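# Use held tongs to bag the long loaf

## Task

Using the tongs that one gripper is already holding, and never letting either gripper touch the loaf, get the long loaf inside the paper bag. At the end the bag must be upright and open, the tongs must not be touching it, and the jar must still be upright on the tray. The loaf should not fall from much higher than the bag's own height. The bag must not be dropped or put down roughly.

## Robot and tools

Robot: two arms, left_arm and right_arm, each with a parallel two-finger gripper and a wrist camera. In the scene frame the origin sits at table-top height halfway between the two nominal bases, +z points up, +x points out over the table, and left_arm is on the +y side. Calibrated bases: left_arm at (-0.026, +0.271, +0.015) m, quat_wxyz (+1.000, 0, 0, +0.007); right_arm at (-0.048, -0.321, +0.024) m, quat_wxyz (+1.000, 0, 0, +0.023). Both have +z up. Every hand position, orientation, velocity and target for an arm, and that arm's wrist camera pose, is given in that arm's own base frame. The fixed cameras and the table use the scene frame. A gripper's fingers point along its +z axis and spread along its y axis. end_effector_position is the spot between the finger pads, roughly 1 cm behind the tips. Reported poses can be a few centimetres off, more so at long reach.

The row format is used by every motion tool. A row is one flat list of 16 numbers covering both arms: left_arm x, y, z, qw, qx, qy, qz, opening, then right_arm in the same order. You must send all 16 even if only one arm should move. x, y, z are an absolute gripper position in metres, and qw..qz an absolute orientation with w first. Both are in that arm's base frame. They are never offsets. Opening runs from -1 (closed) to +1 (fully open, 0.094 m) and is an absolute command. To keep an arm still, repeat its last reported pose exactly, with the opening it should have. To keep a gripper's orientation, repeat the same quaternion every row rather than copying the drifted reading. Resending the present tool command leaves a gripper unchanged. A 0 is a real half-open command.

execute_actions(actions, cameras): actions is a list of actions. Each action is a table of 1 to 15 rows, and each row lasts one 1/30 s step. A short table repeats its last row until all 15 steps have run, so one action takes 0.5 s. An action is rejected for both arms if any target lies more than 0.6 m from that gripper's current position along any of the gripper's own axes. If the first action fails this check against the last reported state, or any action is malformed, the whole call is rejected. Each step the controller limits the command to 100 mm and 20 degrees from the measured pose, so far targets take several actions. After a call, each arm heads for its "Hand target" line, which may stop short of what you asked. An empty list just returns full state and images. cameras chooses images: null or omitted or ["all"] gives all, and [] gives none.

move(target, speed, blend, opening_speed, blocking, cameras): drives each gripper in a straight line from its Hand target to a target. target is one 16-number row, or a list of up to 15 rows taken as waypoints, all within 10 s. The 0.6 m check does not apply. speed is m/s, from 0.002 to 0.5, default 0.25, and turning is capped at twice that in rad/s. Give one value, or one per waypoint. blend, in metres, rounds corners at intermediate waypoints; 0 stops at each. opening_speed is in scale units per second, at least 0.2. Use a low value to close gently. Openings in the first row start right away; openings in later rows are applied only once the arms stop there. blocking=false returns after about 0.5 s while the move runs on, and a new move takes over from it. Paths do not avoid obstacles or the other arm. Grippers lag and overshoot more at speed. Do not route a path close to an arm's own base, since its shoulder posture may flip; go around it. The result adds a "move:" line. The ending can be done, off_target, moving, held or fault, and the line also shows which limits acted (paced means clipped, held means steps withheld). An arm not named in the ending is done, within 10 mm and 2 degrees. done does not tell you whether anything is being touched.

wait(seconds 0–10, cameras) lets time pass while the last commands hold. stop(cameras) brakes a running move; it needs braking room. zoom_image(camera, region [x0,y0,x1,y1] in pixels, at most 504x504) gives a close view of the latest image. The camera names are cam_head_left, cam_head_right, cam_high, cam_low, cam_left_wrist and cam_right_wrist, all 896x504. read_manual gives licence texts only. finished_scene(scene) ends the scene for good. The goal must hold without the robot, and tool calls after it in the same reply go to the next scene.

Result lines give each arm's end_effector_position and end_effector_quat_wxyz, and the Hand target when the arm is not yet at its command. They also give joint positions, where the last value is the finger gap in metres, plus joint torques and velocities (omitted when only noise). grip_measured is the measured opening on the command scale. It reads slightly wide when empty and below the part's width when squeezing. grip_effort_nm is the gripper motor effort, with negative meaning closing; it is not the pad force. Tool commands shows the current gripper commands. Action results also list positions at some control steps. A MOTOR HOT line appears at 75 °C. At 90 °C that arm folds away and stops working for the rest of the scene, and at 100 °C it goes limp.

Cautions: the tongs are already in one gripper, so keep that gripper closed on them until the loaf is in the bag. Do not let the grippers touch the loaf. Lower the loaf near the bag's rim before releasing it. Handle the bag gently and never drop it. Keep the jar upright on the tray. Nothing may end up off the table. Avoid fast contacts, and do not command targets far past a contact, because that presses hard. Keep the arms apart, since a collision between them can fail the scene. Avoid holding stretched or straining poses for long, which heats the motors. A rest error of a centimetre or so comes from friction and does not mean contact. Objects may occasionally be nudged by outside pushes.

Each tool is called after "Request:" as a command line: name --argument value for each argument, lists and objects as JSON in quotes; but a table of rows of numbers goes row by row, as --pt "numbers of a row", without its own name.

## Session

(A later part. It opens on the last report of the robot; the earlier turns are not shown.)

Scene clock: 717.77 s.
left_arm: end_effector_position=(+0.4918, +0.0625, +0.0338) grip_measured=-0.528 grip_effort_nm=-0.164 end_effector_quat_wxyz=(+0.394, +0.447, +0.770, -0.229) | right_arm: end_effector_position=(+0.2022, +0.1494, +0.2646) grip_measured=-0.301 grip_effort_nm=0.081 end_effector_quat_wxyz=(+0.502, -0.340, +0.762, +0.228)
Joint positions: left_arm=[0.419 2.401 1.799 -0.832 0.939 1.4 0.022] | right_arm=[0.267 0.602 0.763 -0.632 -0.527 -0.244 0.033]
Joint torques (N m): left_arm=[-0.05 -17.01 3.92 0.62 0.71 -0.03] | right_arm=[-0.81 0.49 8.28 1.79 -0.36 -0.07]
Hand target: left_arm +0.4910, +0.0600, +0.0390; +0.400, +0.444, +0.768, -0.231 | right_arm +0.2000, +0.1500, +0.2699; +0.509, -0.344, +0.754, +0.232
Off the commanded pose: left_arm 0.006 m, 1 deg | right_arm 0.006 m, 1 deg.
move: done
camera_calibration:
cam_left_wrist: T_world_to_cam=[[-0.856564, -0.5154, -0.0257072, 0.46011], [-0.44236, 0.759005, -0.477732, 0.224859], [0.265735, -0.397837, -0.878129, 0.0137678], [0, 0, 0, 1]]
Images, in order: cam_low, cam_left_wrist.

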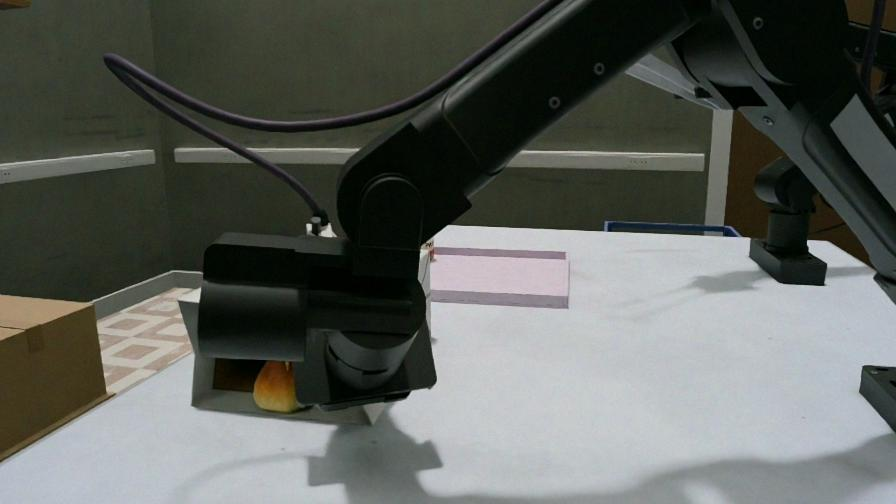

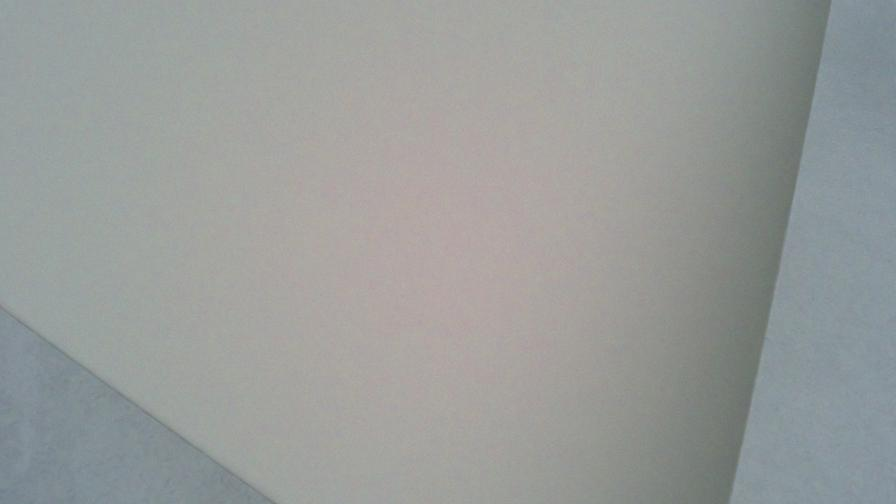

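Request:
move --target '[0.491,0.06,0.039,0.4,0.4435,0.768,-0.231,-1,0.20,0.15,0.27,0.5089,-0.3438,0.7544,0.2319,-0.3]' --opening_speed 0.3 --cameras '["cam_low","cam_left_wrist"]'

Scene clock: 723.60 s.
left_arm: end_effector_position=(+0.4922, +0.0617, +0.0351) grip_measured=-0.985 grip_effort_nm=-0.833 end_effector_quat_wxyz=(+0.397, +0.446, +0.768, -0.231) | right_arm: end_effector_position=(+0.2022, +0.1494, +0.2646) grip_measured=-0.301 grip_effort_nm=0.085 end_effector_quat_wxyz=(+0.502, -0.340, +0.762, +0.228)
Joint positions: left_arm=[0.419 2.401 1.799 -0.83 0.948 1.399 0.001] | right_arm=[0.267 0.602 0.763 -0.632 -0.527 -0.244 0.033]
Joint torques (N m): left_arm=[-0.12 -17.18 3.54 0.65 0.53 -0.09] | right_arm=[-0.83 0.47 8.27 1.79 -0.36 -0.07]
Heat: left arm: 52 °C; right arm: 52 °C.
Hand target: left_arm +0.4910, +0.0600, +0.0390; +0.400, +0.444, +0.768, -0.231 | right_arm +0.2000, +0.1500, +0.2699; +0.509, -0.344, +0.754, +0.232
Off the commanded pose: left_arm 0.004 m, 0 deg | right_arm 0.006 m, 1 deg.
move: done
camera_calibration:
cam_left_wrist: T_world_to_cam=[[-0.85661, -0.51536, -0.0249608, 0.460125], [-0.440376, 0.755471, -0.48511, 0.225726], [0.268863, -0.404558, -0.874097, 0.0131645], [0, 0, 0, 1]]
Images, in order: cam_low, cam_left_wrist.

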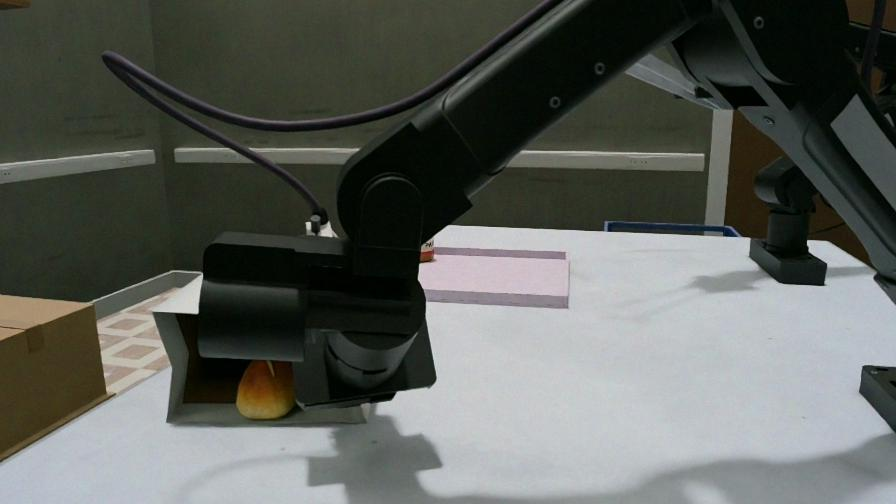

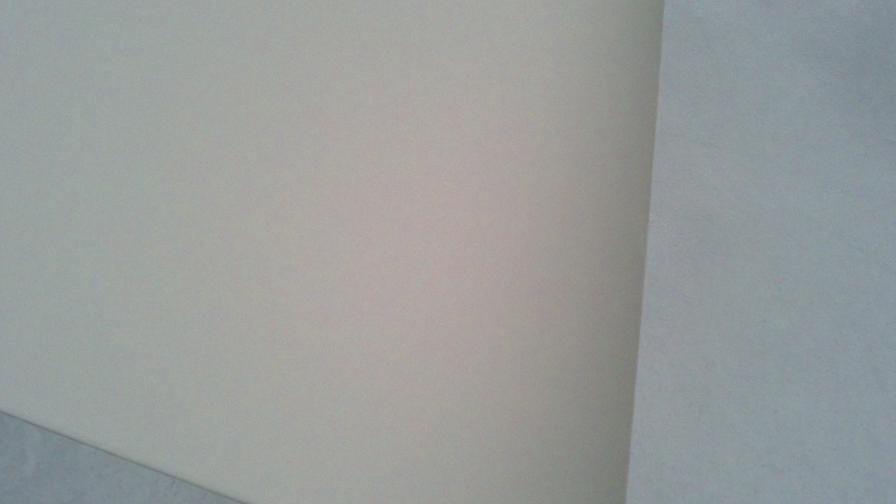

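Request:
move --pt "0.462 0.03 0.036 0.431 0.318 0.828 -0.165 -1 0.20 0.15 0.27 0.5089 -0.3438 0.7544 0.2319 -0.3" --pt "0.44 -0.005 0.036 0.451 0.192 0.866 -0.1 -1 0.20 0.15 0.27 0.5089 -0.3438 0.7544 0.2319 -0.3" --speed 0.06 --blend 0.01 --cameras '["cam_low","cam_left_wrist","cam_high"]'

Scene clock: 747.27 s.
left_arm: end_effector_position=(+0.4457, -0.0021, +0.0324) grip_measured=-0.985 grip_effort_nm=-0.828 end_effector_quat_wxyz=(+0.453, +0.195, +0.864, -0.099) | right_arm: end_effector_position=(+0.2022, +0.1494, +0.2646) grip_measured=-0.301 grip_effort_nm=0.081 end_effector_quat_wxyz=(+0.502, -0.340, +0.762, +0.228)
Joint positions: left_arm=[0.186 1.879 0.783 0.387 0.499 0.397 0.001] | right_arm=[0.267 0.602 0.763 -0.632 -0.527 -0.244 0.033]
Joint torques (N m): left_arm=[-0.69 -12.53 3.19 1.4 0.17 -0.06] | right_arm=[-0.83 0.47 8.25 1.79 -0.36 -0.07]
Hand target: left_arm +0.4401, -0.0050, +0.0357; +0.451, +0.192, +0.866, -0.100 | right_arm +0.2000, +0.1500, +0.2699; +0.509, -0.344, +0.754, +0.232
Off the commanded pose: left_arm 0.007 m, 0 deg | right_arm 0.006 m, 1 deg.
move: done
camera_calibration:
cam_left_wrist: T_world_to_cam=[[-0.406044, -0.913294, -0.0319909, 0.185882], [-0.788576, 0.367856, -0.492777, 0.406786], [0.461818, -0.174862, -0.869567, -0.0881934], [0, 0, 0, 1]]
Images, in order: cam_high, cam_low, cam_left_wrist.

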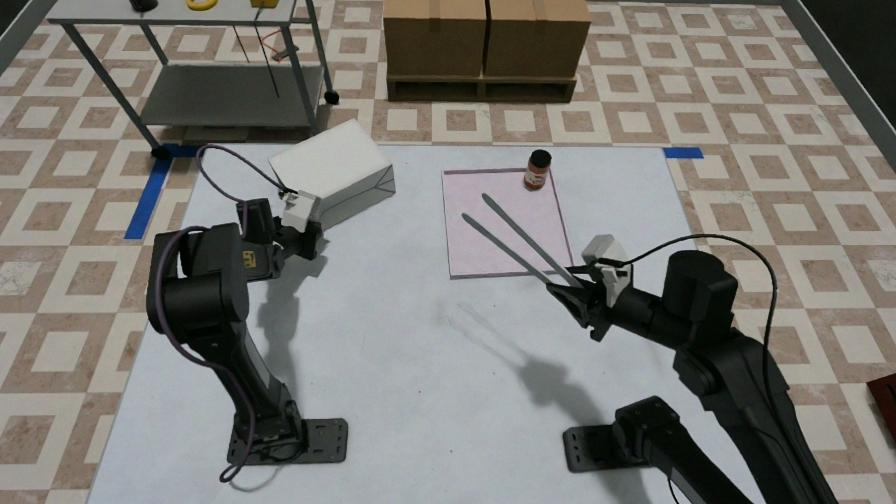

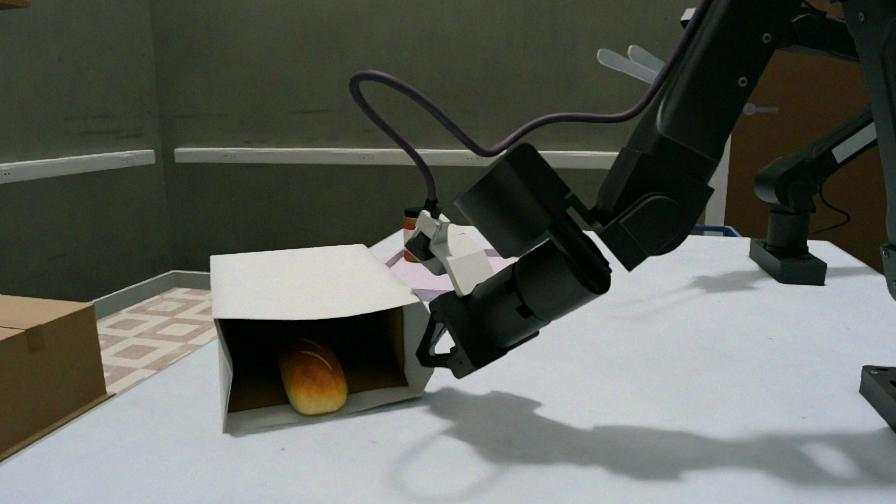

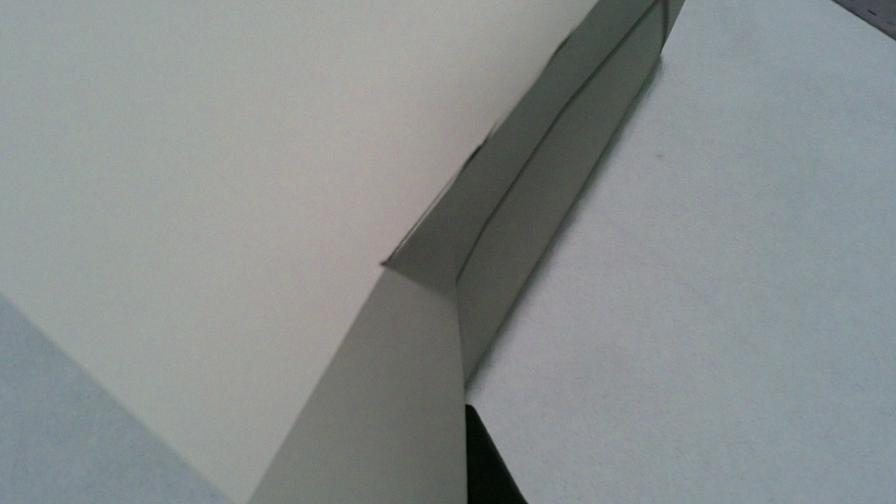

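Request:
move --target '[0.4401,-0.005,0.036,0.451,0.192,0.866,-0.1,-1,0.22,-0.05,0.3,0.5089,-0.3438,0.7544,0.2319,-0.3]' --speed 0.12 --cameras '[]'

Request:
move --pt "0.42 -0.07 0.036 0.4616 -0.0387 0.886 0.0202 -1 0.22 -0.05 0.3 0.5089 -0.3438 0.7544 0.2319 -0.3" --pt "0.425 -0.125 0.036 0.4406 -0.2667 0.846 0.139 -1 0.22 -0.05 0.3 0.5089 -0.3438 0.7544 0.2319 -0.3" --speed 0.06 --blend 0.01

Scene clock: 780.70 s.
Off the commanded pose: left_arm 0.007 m, 0 deg | right_arm 0.010 m, 19 deg.
joint sent to its limit (right arm) — joint 4 (wrist pitch), lower limit. The joint targets are off in orientation, not in position.
move: off_target (right_arm)

Scene clock: 790.13 s.
left_arm: end_effector_position=(+0.4228, -0.1241, +0.0392) grip_measured=-0.985 grip_effort_nm=-0.828 end_effector_quat_wxyz=(+0.440, -0.265, +0.849, +0.126) | right_arm: end_effector_position=(+0.2200, -0.0493, +0.2893) grip_measured=-0.301 grip_effort_nm=0.085 end_effector_quat_wxyz=(+0.521, -0.265, +0.806, +0.095)
Joint positions: left_arm=[-0.597 2.004 1.111 -0.187 -0.851 -0.978 0.001] | right_arm=[-1.014 1.109 1.202 -1.546 -1.112 -1.578 0.033]
Joint torques (N m): left_arm=[-0.61 -8.87 6.6 0.87 -0.68 -0.11] | right_arm=[-0.68 -1.22 9.44 0.32 -0.84 -0.05]
Heat: left arm: 47 °C; right arm: 49 °C.
Hand target: left_arm +0.4249, -0.1250, +0.0360; +0.441, -0.266, +0.846, +0.138 | right_arm +0.2211, -0.0495, +0.2994; +0.531, -0.265, +0.799, +0.092
Off the commanded pose: left_arm 0.004 m, 1 deg | right_arm 0.011 m, 19 deg.
joint sent to its limit (right arm) — joint 4 (wrist pitch), lower limit. The joint targets are off in orientation, not in position.
move: off_target (right_arm)
camera_calibration:
cam_left_wrist: T_world_to_cam=[[0.580196, -0.814446, -0.00713624, -0.340291], [-0.715974, -0.505831, -0.481161, 0.297307], [0.38827, 0.284277, -0.876603, -0.0046019], [0, 0, 0, 1]]
cam_right_wrist: T_world_to_cam=[[0.52848, -0.837313, 0.140059, -0.196681], [-0.615476, -0.491524, -0.616112, 0.329254], [0.584721, 0.2394, -0.775106, 0.195311], [0, 0, 0, 1]]

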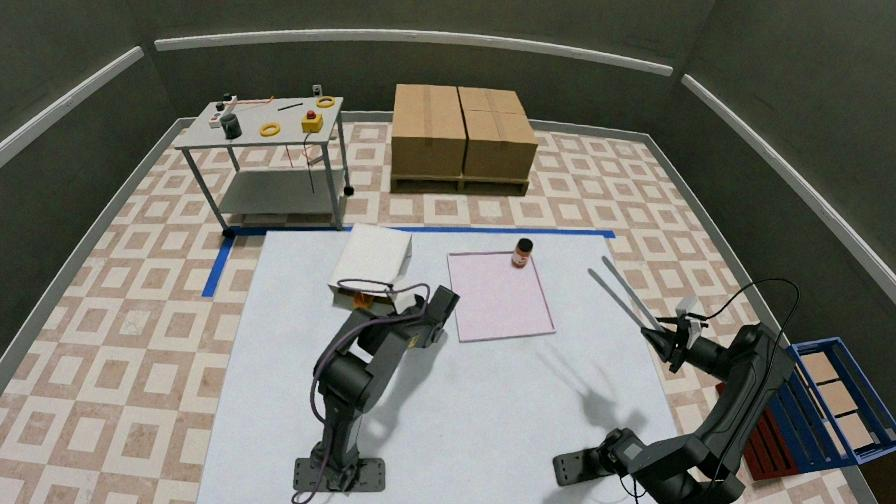

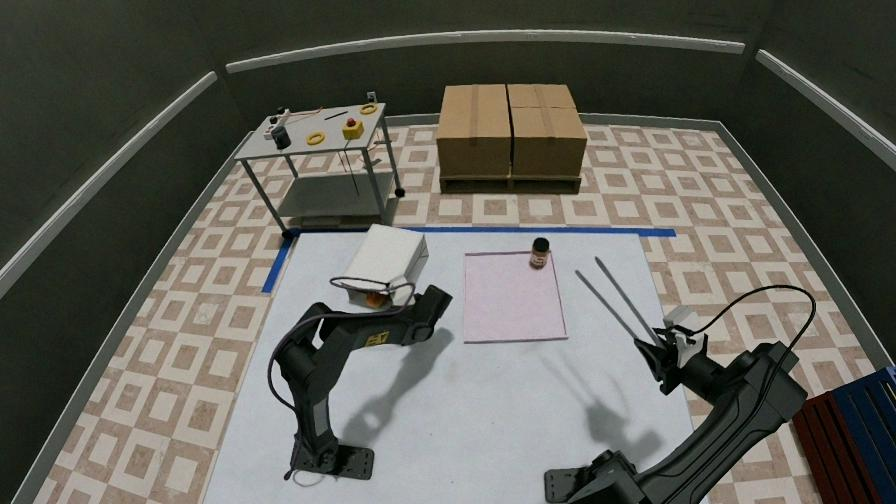

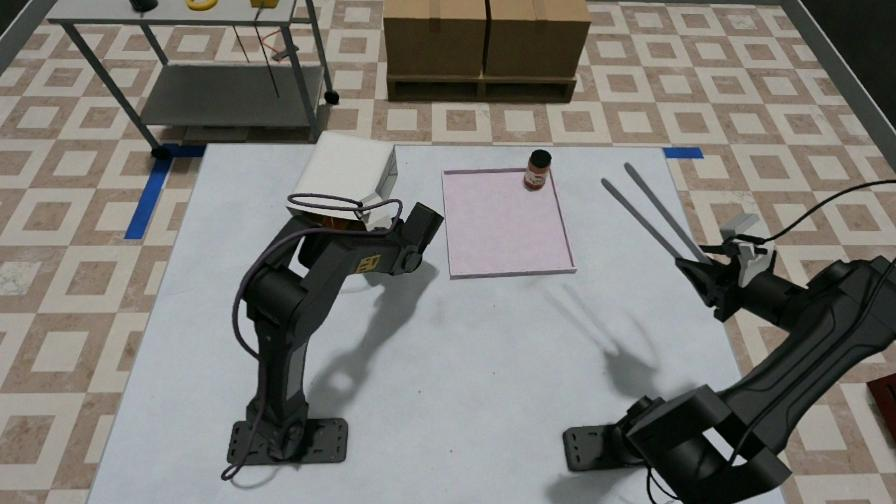

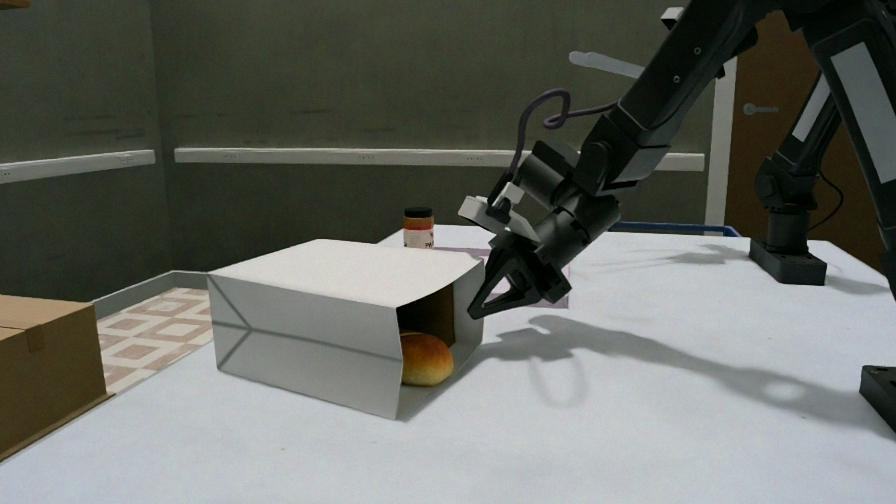

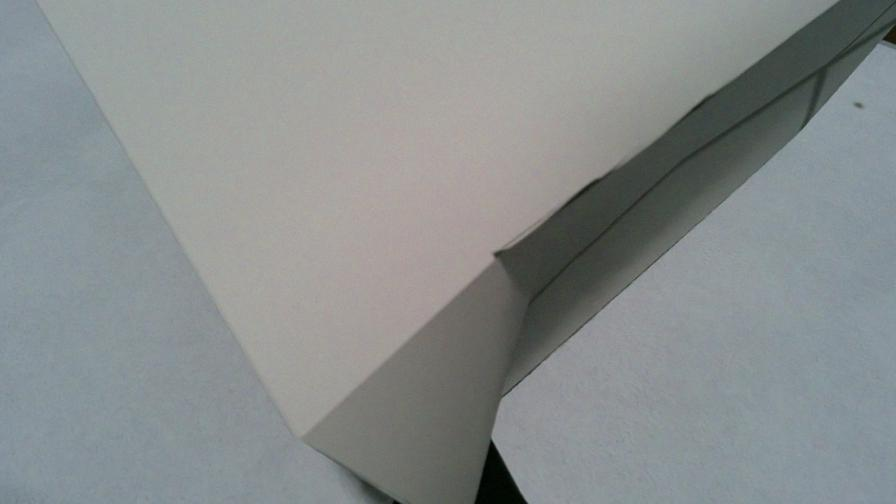

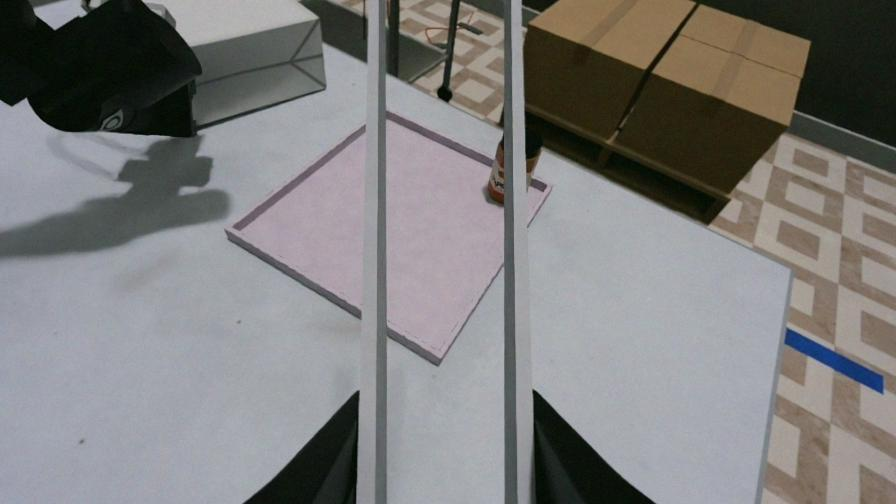

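Request:
move --pt "0.31 -0.115 0.036 0.4406 -0.2667 0.846 0.139 -1 0.22 -0.05 0.3 0.521 -0.265 0.806 0.095 -0.3" --speed 0.06

Request:
zoom_image --camera "cam_high" --region '[220, 120, 520, 320]'

Scene clock: 821.50 s.
left_arm: end_effector_position=(+0.3148, -0.1203, +0.0283) grip_measured=-0.985 grip_effort_nm=-0.833 end_effector_quat_wxyz=(+0.435, -0.266, +0.850, +0.134) | right_arm: end_effector_position=(+0.2192, -0.0517, +0.2899) grip_measured=-0.301 grip_effort_nm=0.081 end_effector_quat_wxyz=(+0.512, -0.263, +0.813, +0.089)
Joint positions: left_arm=[-0.805 1.813 0.813 -0.35 -0.927 -1.3 0.001] | right_arm=[-1.014 1.109 1.219 -1.547 -1.087 -1.559 0.033]
Joint torques (N m): left_arm=[-0.54 -11.85 2.89 0.4 -0.66 -0.15] | right_arm=[-0.06 -1.47 9.2 0.34 -0.83 0.06]
Hand target: left_arm +0.3104, -0.1152, +0.0355; +0.441, -0.266, +0.846, +0.139 | right_arm +0.2202, -0.0499, +0.2997; +0.521, -0.262, +0.807, +0.090
Off the commanded pose: left_arm 0.010 m, 1 deg | right_arm 0.010 m, 2 deg.
joint sent to its limit (right arm) — joint 4 (wrist pitch), lower limit. The joint targets still meet the commanded pose.
move: done
camera_calibration:
cam_left_wrist: T_world_to_cam=[[0.586576, -0.809549, -0.0236294, -0.275535], [-0.718154, -0.506423, -0.477273, 0.21725], [0.37441, 0.296927, -0.878437, 0.0326101], [0, 0, 0, 1]]
cam_right_wrist: T_world_to_cam=[[0.521696, -0.841426, 0.140836, -0.197272], [-0.632929, -0.492422, -0.597429, 0.326263], [0.572043, 0.222537, -0.789458, 0.202914], [0, 0, 0, 1]]

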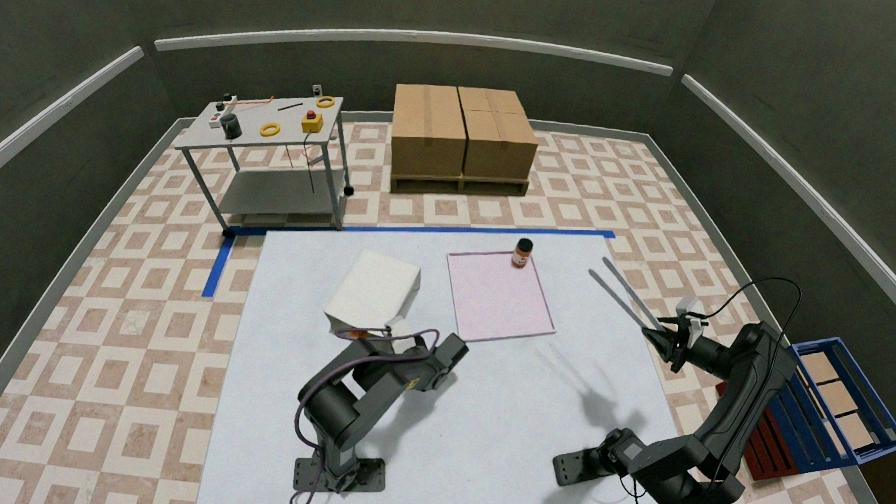

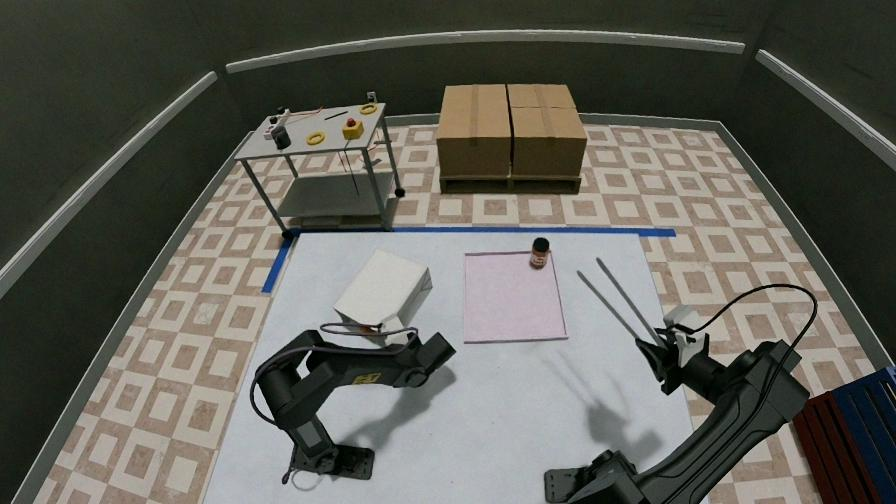

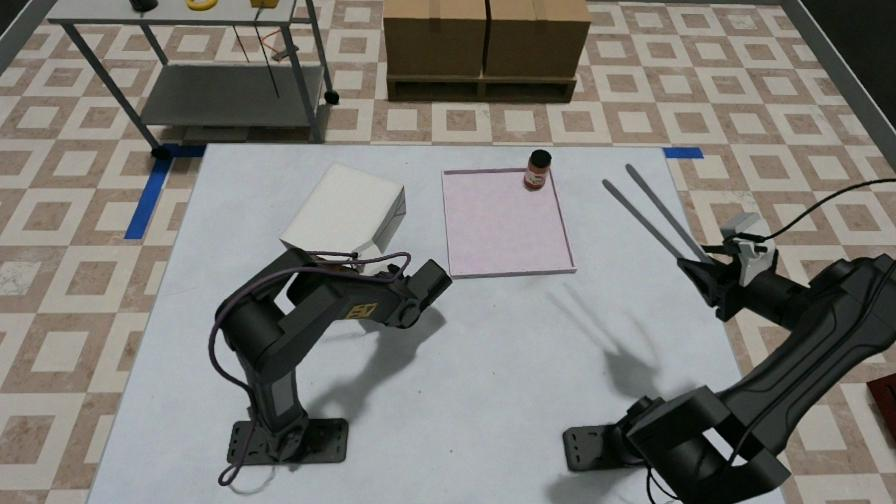

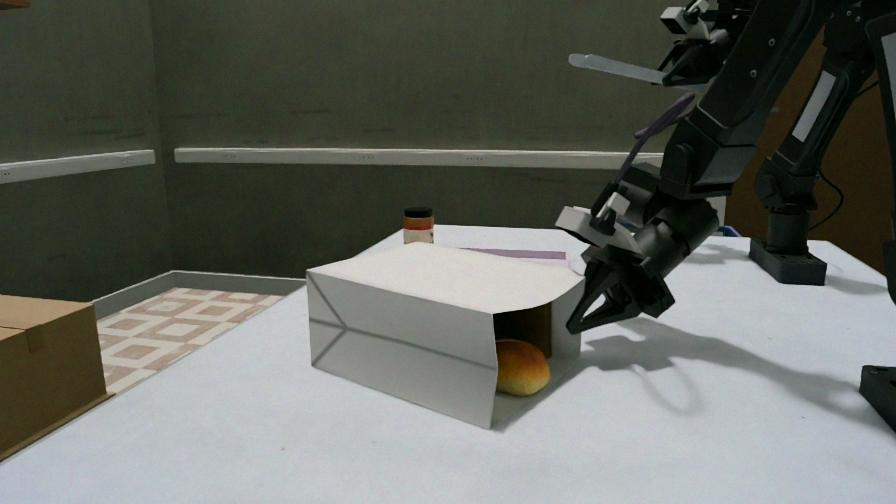

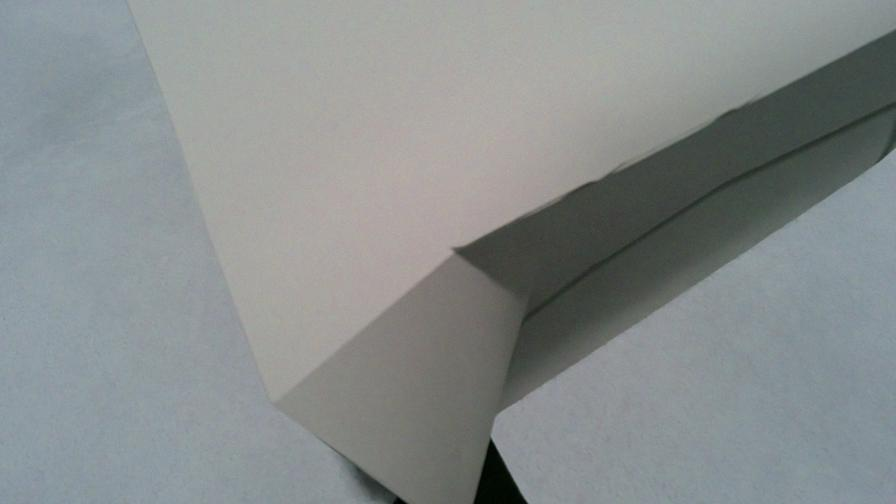

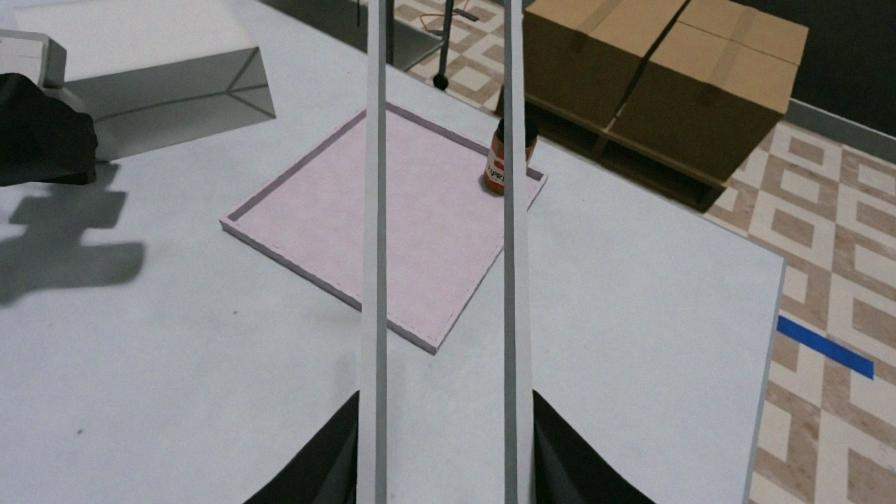

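Scaled by 1.680.

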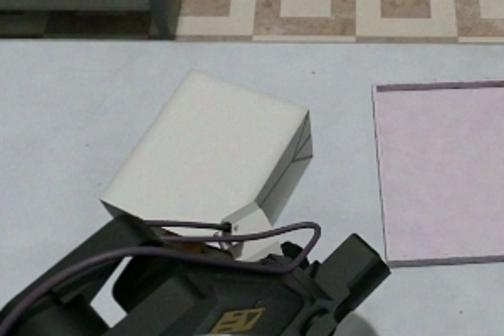

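Request:
move --pt "0.312 -0.118 0.034 0.4406 -0.2667 0.846 0.139 -0.7 0.22 -0.05 0.3 0.512 -0.263 0.813 0.089 -0.3" --pt "0.255 -0.158 0.06 0.4406 -0.2667 0.846 0.139 -0.7 0.22 -0.05 0.3 0.512 -0.263 0.813 0.089 -0.3" --pt "0.21 -0.15 0.2 0.4406 -0.2667 0.846 0.139 -0.7 0.22 -0.05 0.3 0.512 -0.263 0.813 0.089 -0.3" --pt "0.25 0.02 0.22 0.2796 -0.4843 0.7179 -0.4145 -0.2 0.22 -0.05 0.3 0.512 -0.263 0.813 0.089 -0.3" --speed '[0.05,0.05,0.12,0.15]' --blend '[0,0.01,0.03,0]'

Scene clock: 852.07 s.
left_arm: end_effector_position=(+0.2503, +0.0205, +0.2236) grip_measured=-0.202 grip_effort_nm=0.085 end_effector_quat_wxyz=(+0.281, -0.489, +0.715, -0.413) | right_arm: end_effector_position=(+0.2182, -0.0540, +0.2901) grip_measured=-0.301 grip_effort_nm=0.076 end_effector_quat_wxyz=(+0.503, -0.259, +0.820, +0.085)
Joint positions: left_arm=[0.616 0.805 0.784 -0.791 0.809 -0.921 0.037] | right_arm=[-1.014 1.109 1.235 -1.547 -1.063 -1.539 0.033]
Joint torques (N m): left_arm=[0.66 -0.18 4.77 1.33 0.48 0.21] | right_arm=[0.91 -1.43 9.14 0.38 -0.82 0.05]
Hand target: left_arm +0.2500, +0.0200, +0.2201; +0.280, -0.484, +0.718, -0.414 | right_arm +0.2198, -0.0500, +0.2998; +0.512, -0.262, +0.813, +0.088
Off the commanded pose: left_arm 0.004 m, 1 deg | right_arm 0.011 m, 2 deg.
joint sent to its limit (right arm) — joint 4 (wrist pitch), lower limit. The joint targets still meet the commanded pose.
move: off_target (right_arm)
camera_calibration:
cam_left_wrist: T_world_to_cam=[[0.490928, -0.199047, 0.848157, -0.3026], [-0.673607, -0.70412, 0.224652, 0.171396], [0.552488, -0.681613, -0.479751, 0.0728277], [0, 0, 0, 1]]
cam_right_wrist: T_world_to_cam=[[0.513534, -0.846938, 0.13776, -0.19636], [-0.651564, -0.489355, -0.579652, 0.323763], [0.558343, 0.207911, -0.803135, 0.210375], [0, 0, 0, 1]]

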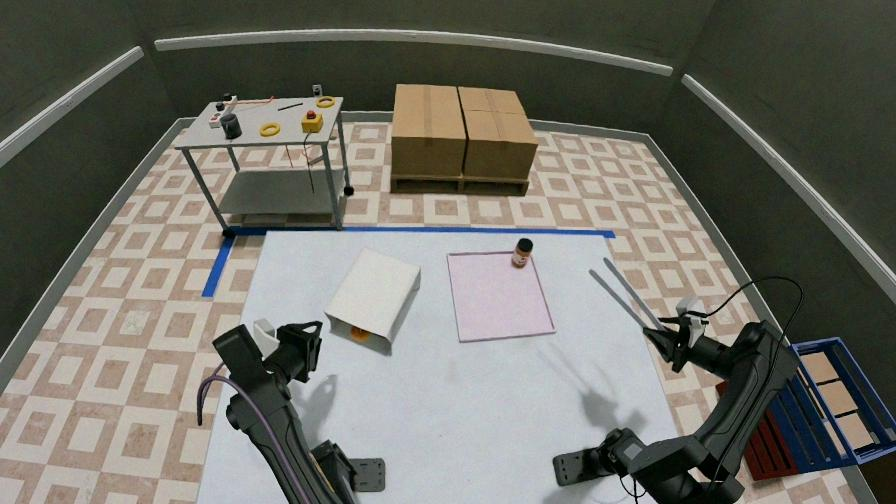

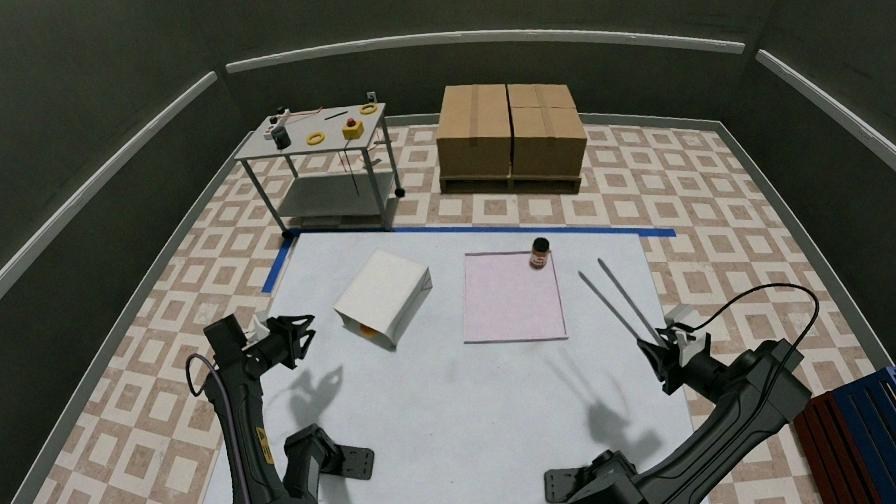

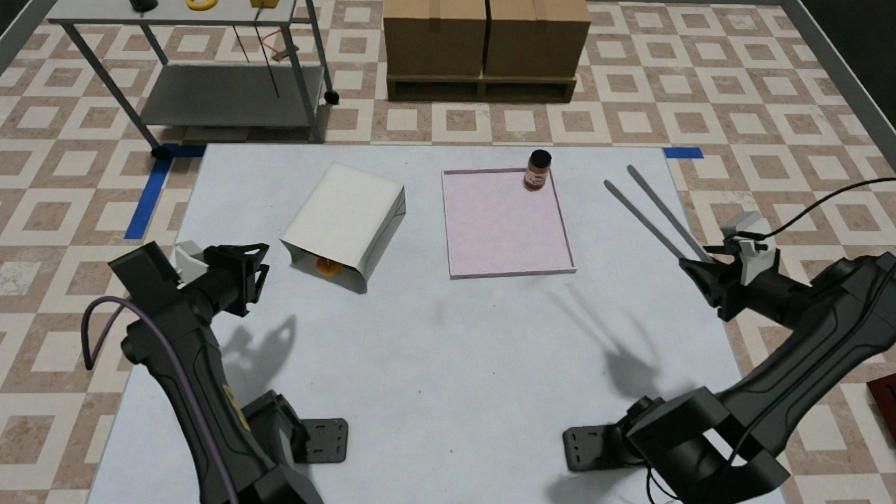

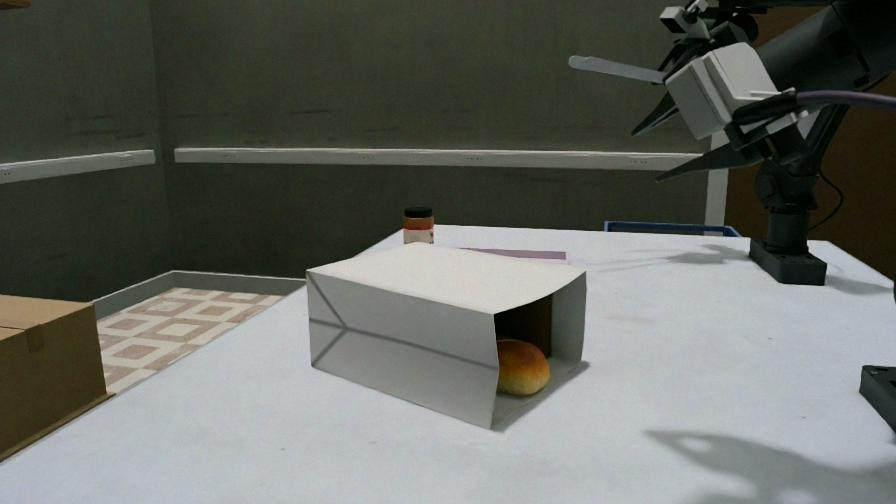

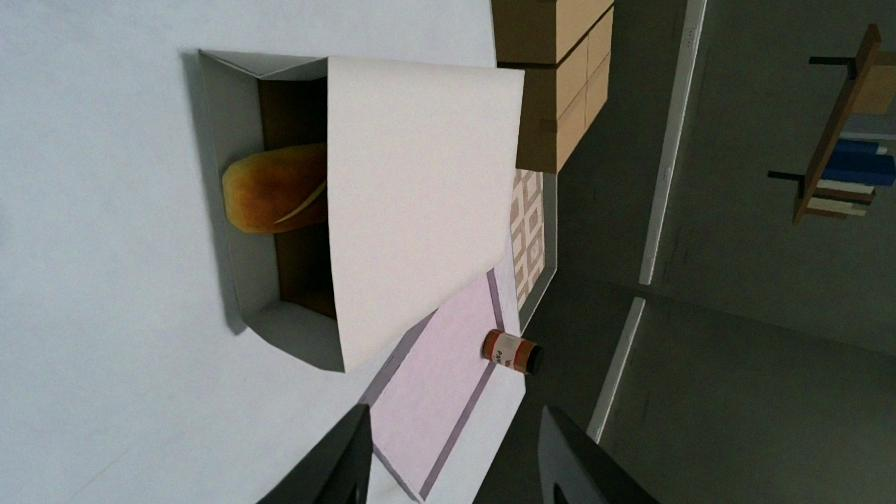

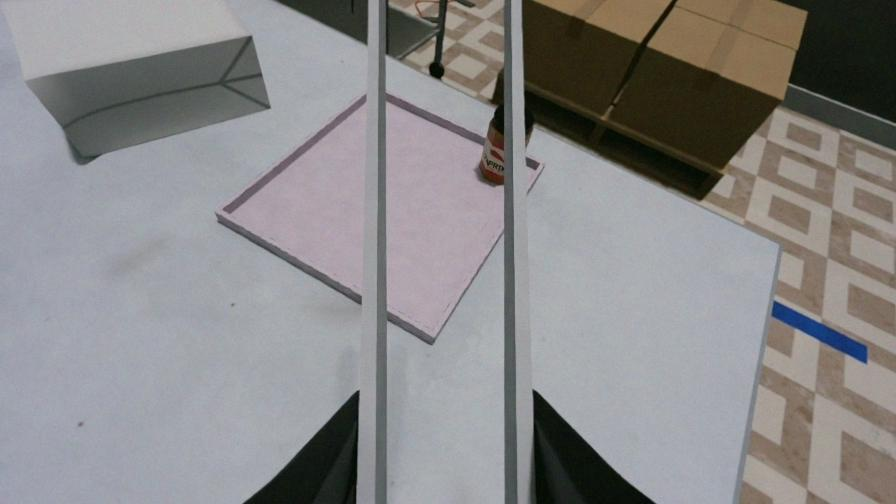

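Request:
move --target '[0.278,-0.006,0.105,0.2808,-0.4407,0.7191,-0.4581,-0.47,0.22,-0.05,0.3,0.503,-0.259,0.82,0.085,-0.3]' --speed 0.1 --cameras '["cam_low","cam_left_wrist"]'

Request:
zoom_image --camera "cam_low" --region '[400, 200, 800, 450]'

Scene clock: 871.13 s.
left_arm: end_effector_position=(+0.2807, -0.0030, +0.1122) grip_measured=-0.468 grip_effort_nm=-0.164 end_effector_quat_wxyz=(+0.288, -0.438, +0.718, -0.457) | right_arm: end_effector_position=(+0.2177, -0.0529, +0.2886) grip_measured=-0.301 grip_effort_nm=0.071 end_effector_quat_wxyz=(+0.491, -0.252, +0.829, +0.091)
Joint positions: left_arm=[0.464 0.951 0.284 0.016 0.813 -1.051 0.025] | right_arm=[-1 1.109 1.244 -1.547 -1.039 -1.499 0.033]
Joint torques (N m): left_arm=[-0.68 -0.8 4.04 1.53 0.31 0] | right_arm=[0.75 -2.11 9.17 0.52 -0.8 0.05]
Heat: left arm: 41 °C; right arm: 45 °C.
Hand target: left_arm +0.2779, -0.0060, +0.1052; +0.281, -0.441, +0.719, -0.458 | right_arm +0.2196, -0.0498, +0.2997; +0.503, -0.259, +0.820, +0.085
Off the commanded pose: left_arm 0.008 m, 1 deg | right_arm 0.012 m, 2 deg.
move: off_target (right_arm)
camera_calibration:
cam_left_wrist: T_world_to_cam=[[0.39047, -0.218748, 0.89425, -0.204786], [-0.755446, -0.631287, 0.175439, 0.22907], [0.526151, -0.744061, -0.41175, -0.0138375], [0, 0, 0, 1]]
Images, in order: cam_low, cam_left_wrist.

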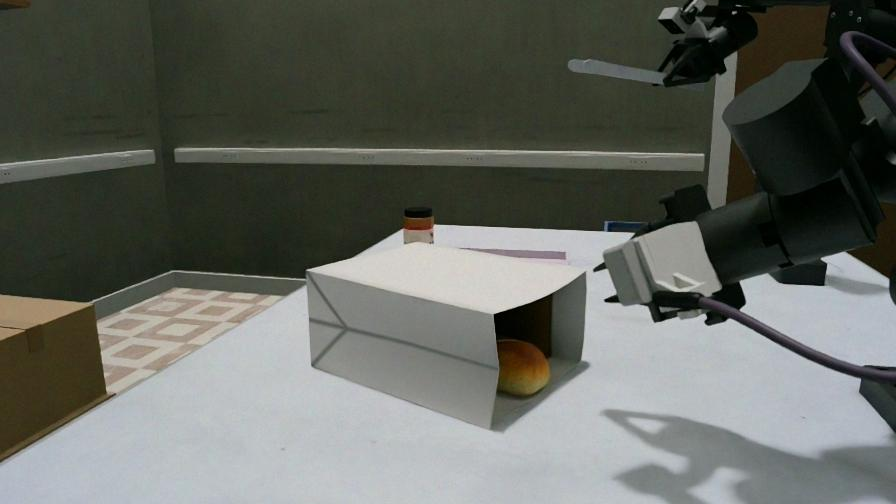

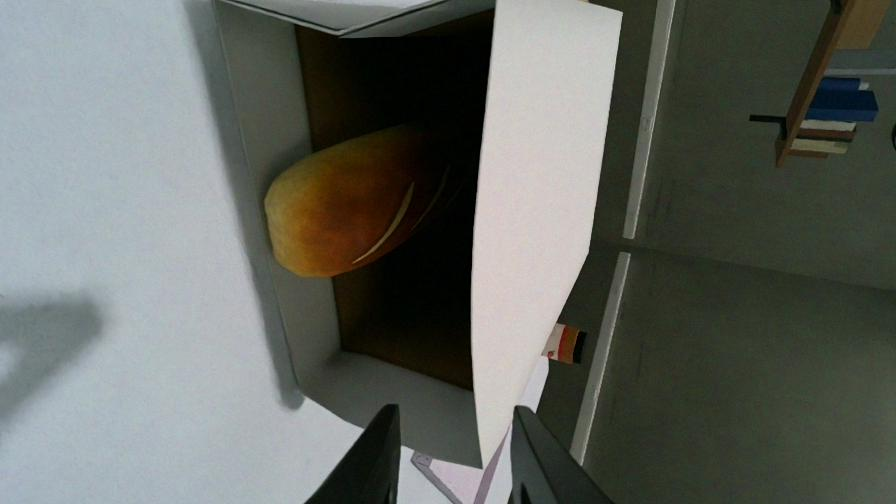

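Scaled by 1.260.

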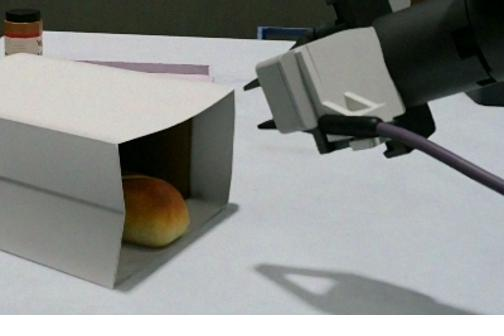

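Request:
move --target '[0.336,-0.04,0.083,0.2808,-0.4407,0.7191,-0.4581,-0.47,0.2177,-0.053,0.2895,0.495,-0.254,0.826,0.089,-0.3]' --speed 0.05 --cameras '["cam_low","cam_left_wrist"]'

Request:
zoom_image --camera "cam_low" --region '[400, 200, 800, 450]'

Scene clock: 884.67 s.
left_arm: end_effector_position=(+0.3296, -0.0400, +0.0782) grip_measured=-0.468 grip_effort_nm=-0.164 end_effector_quat_wxyz=(+0.274, -0.445, +0.721, -0.455) | right_arm: end_effector_position=(+0.2169, -0.0538, +0.2866) grip_measured=-0.301 grip_effort_nm=0.081 end_effector_quat_wxyz=(+0.486, -0.255, +0.831, +0.087)
Joint positions: left_arm=[0.172 1.325 0.276 0.504 0.575 -1.264 0.025] | right_arm=[-1 1.109 1.244 -1.547 -1.025 -1.506 0.033]
Joint torques (N m): left_arm=[-0.59 -2.88 6.16 1.64 0.14 0] | right_arm=[-0.58 -1.66 6.45 0.52 -0.8 -0.06]
Hand target: left_arm +0.3356, -0.0400, +0.0831; +0.281, -0.441, +0.719, -0.458 | right_arm +0.2177, -0.0530, +0.2895; +0.495, -0.254, +0.826, +0.089
Off the commanded pose: left_arm 0.008 m, 1 deg | right_arm 0.003 m, 1 deg.
move: done
camera_calibration:
cam_left_wrist: T_world_to_cam=[[0.414921, -0.210298, 0.88522, -0.208534], [-0.752867, -0.62568, 0.204245, 0.24567], [0.510912, -0.751199, -0.417934, -0.075896], [0, 0, 0, 1]]
Images, in order: cam_low, cam_left_wrist.

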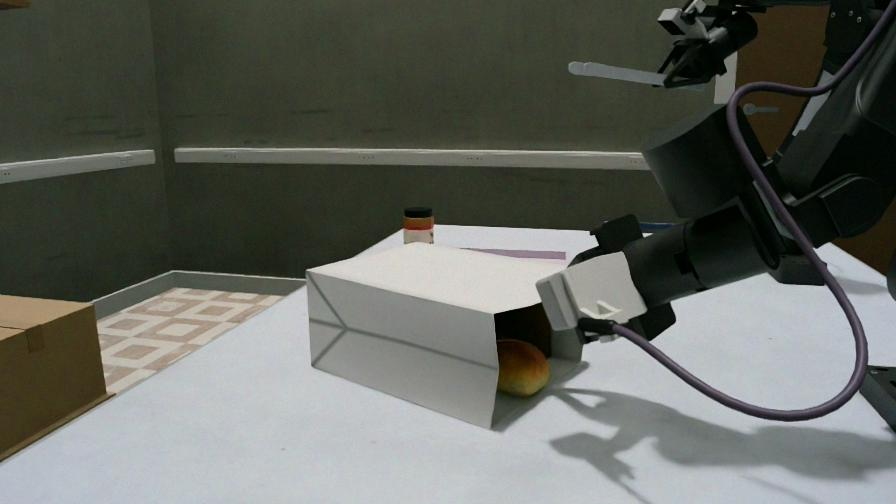

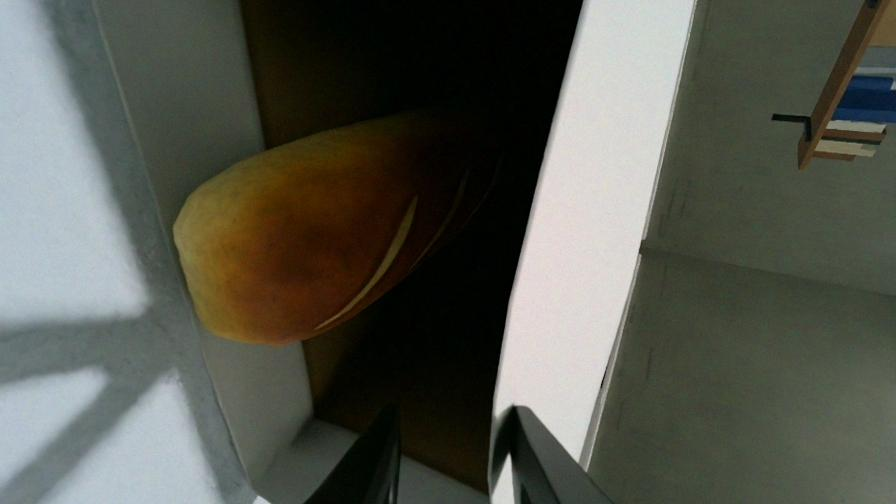

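Scaled by 1.260.

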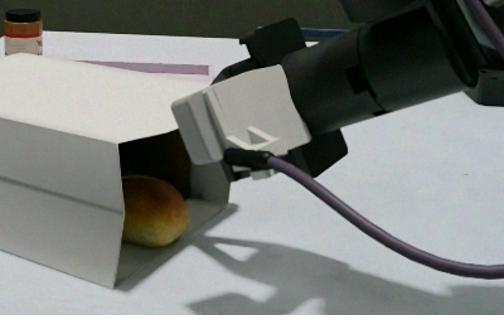

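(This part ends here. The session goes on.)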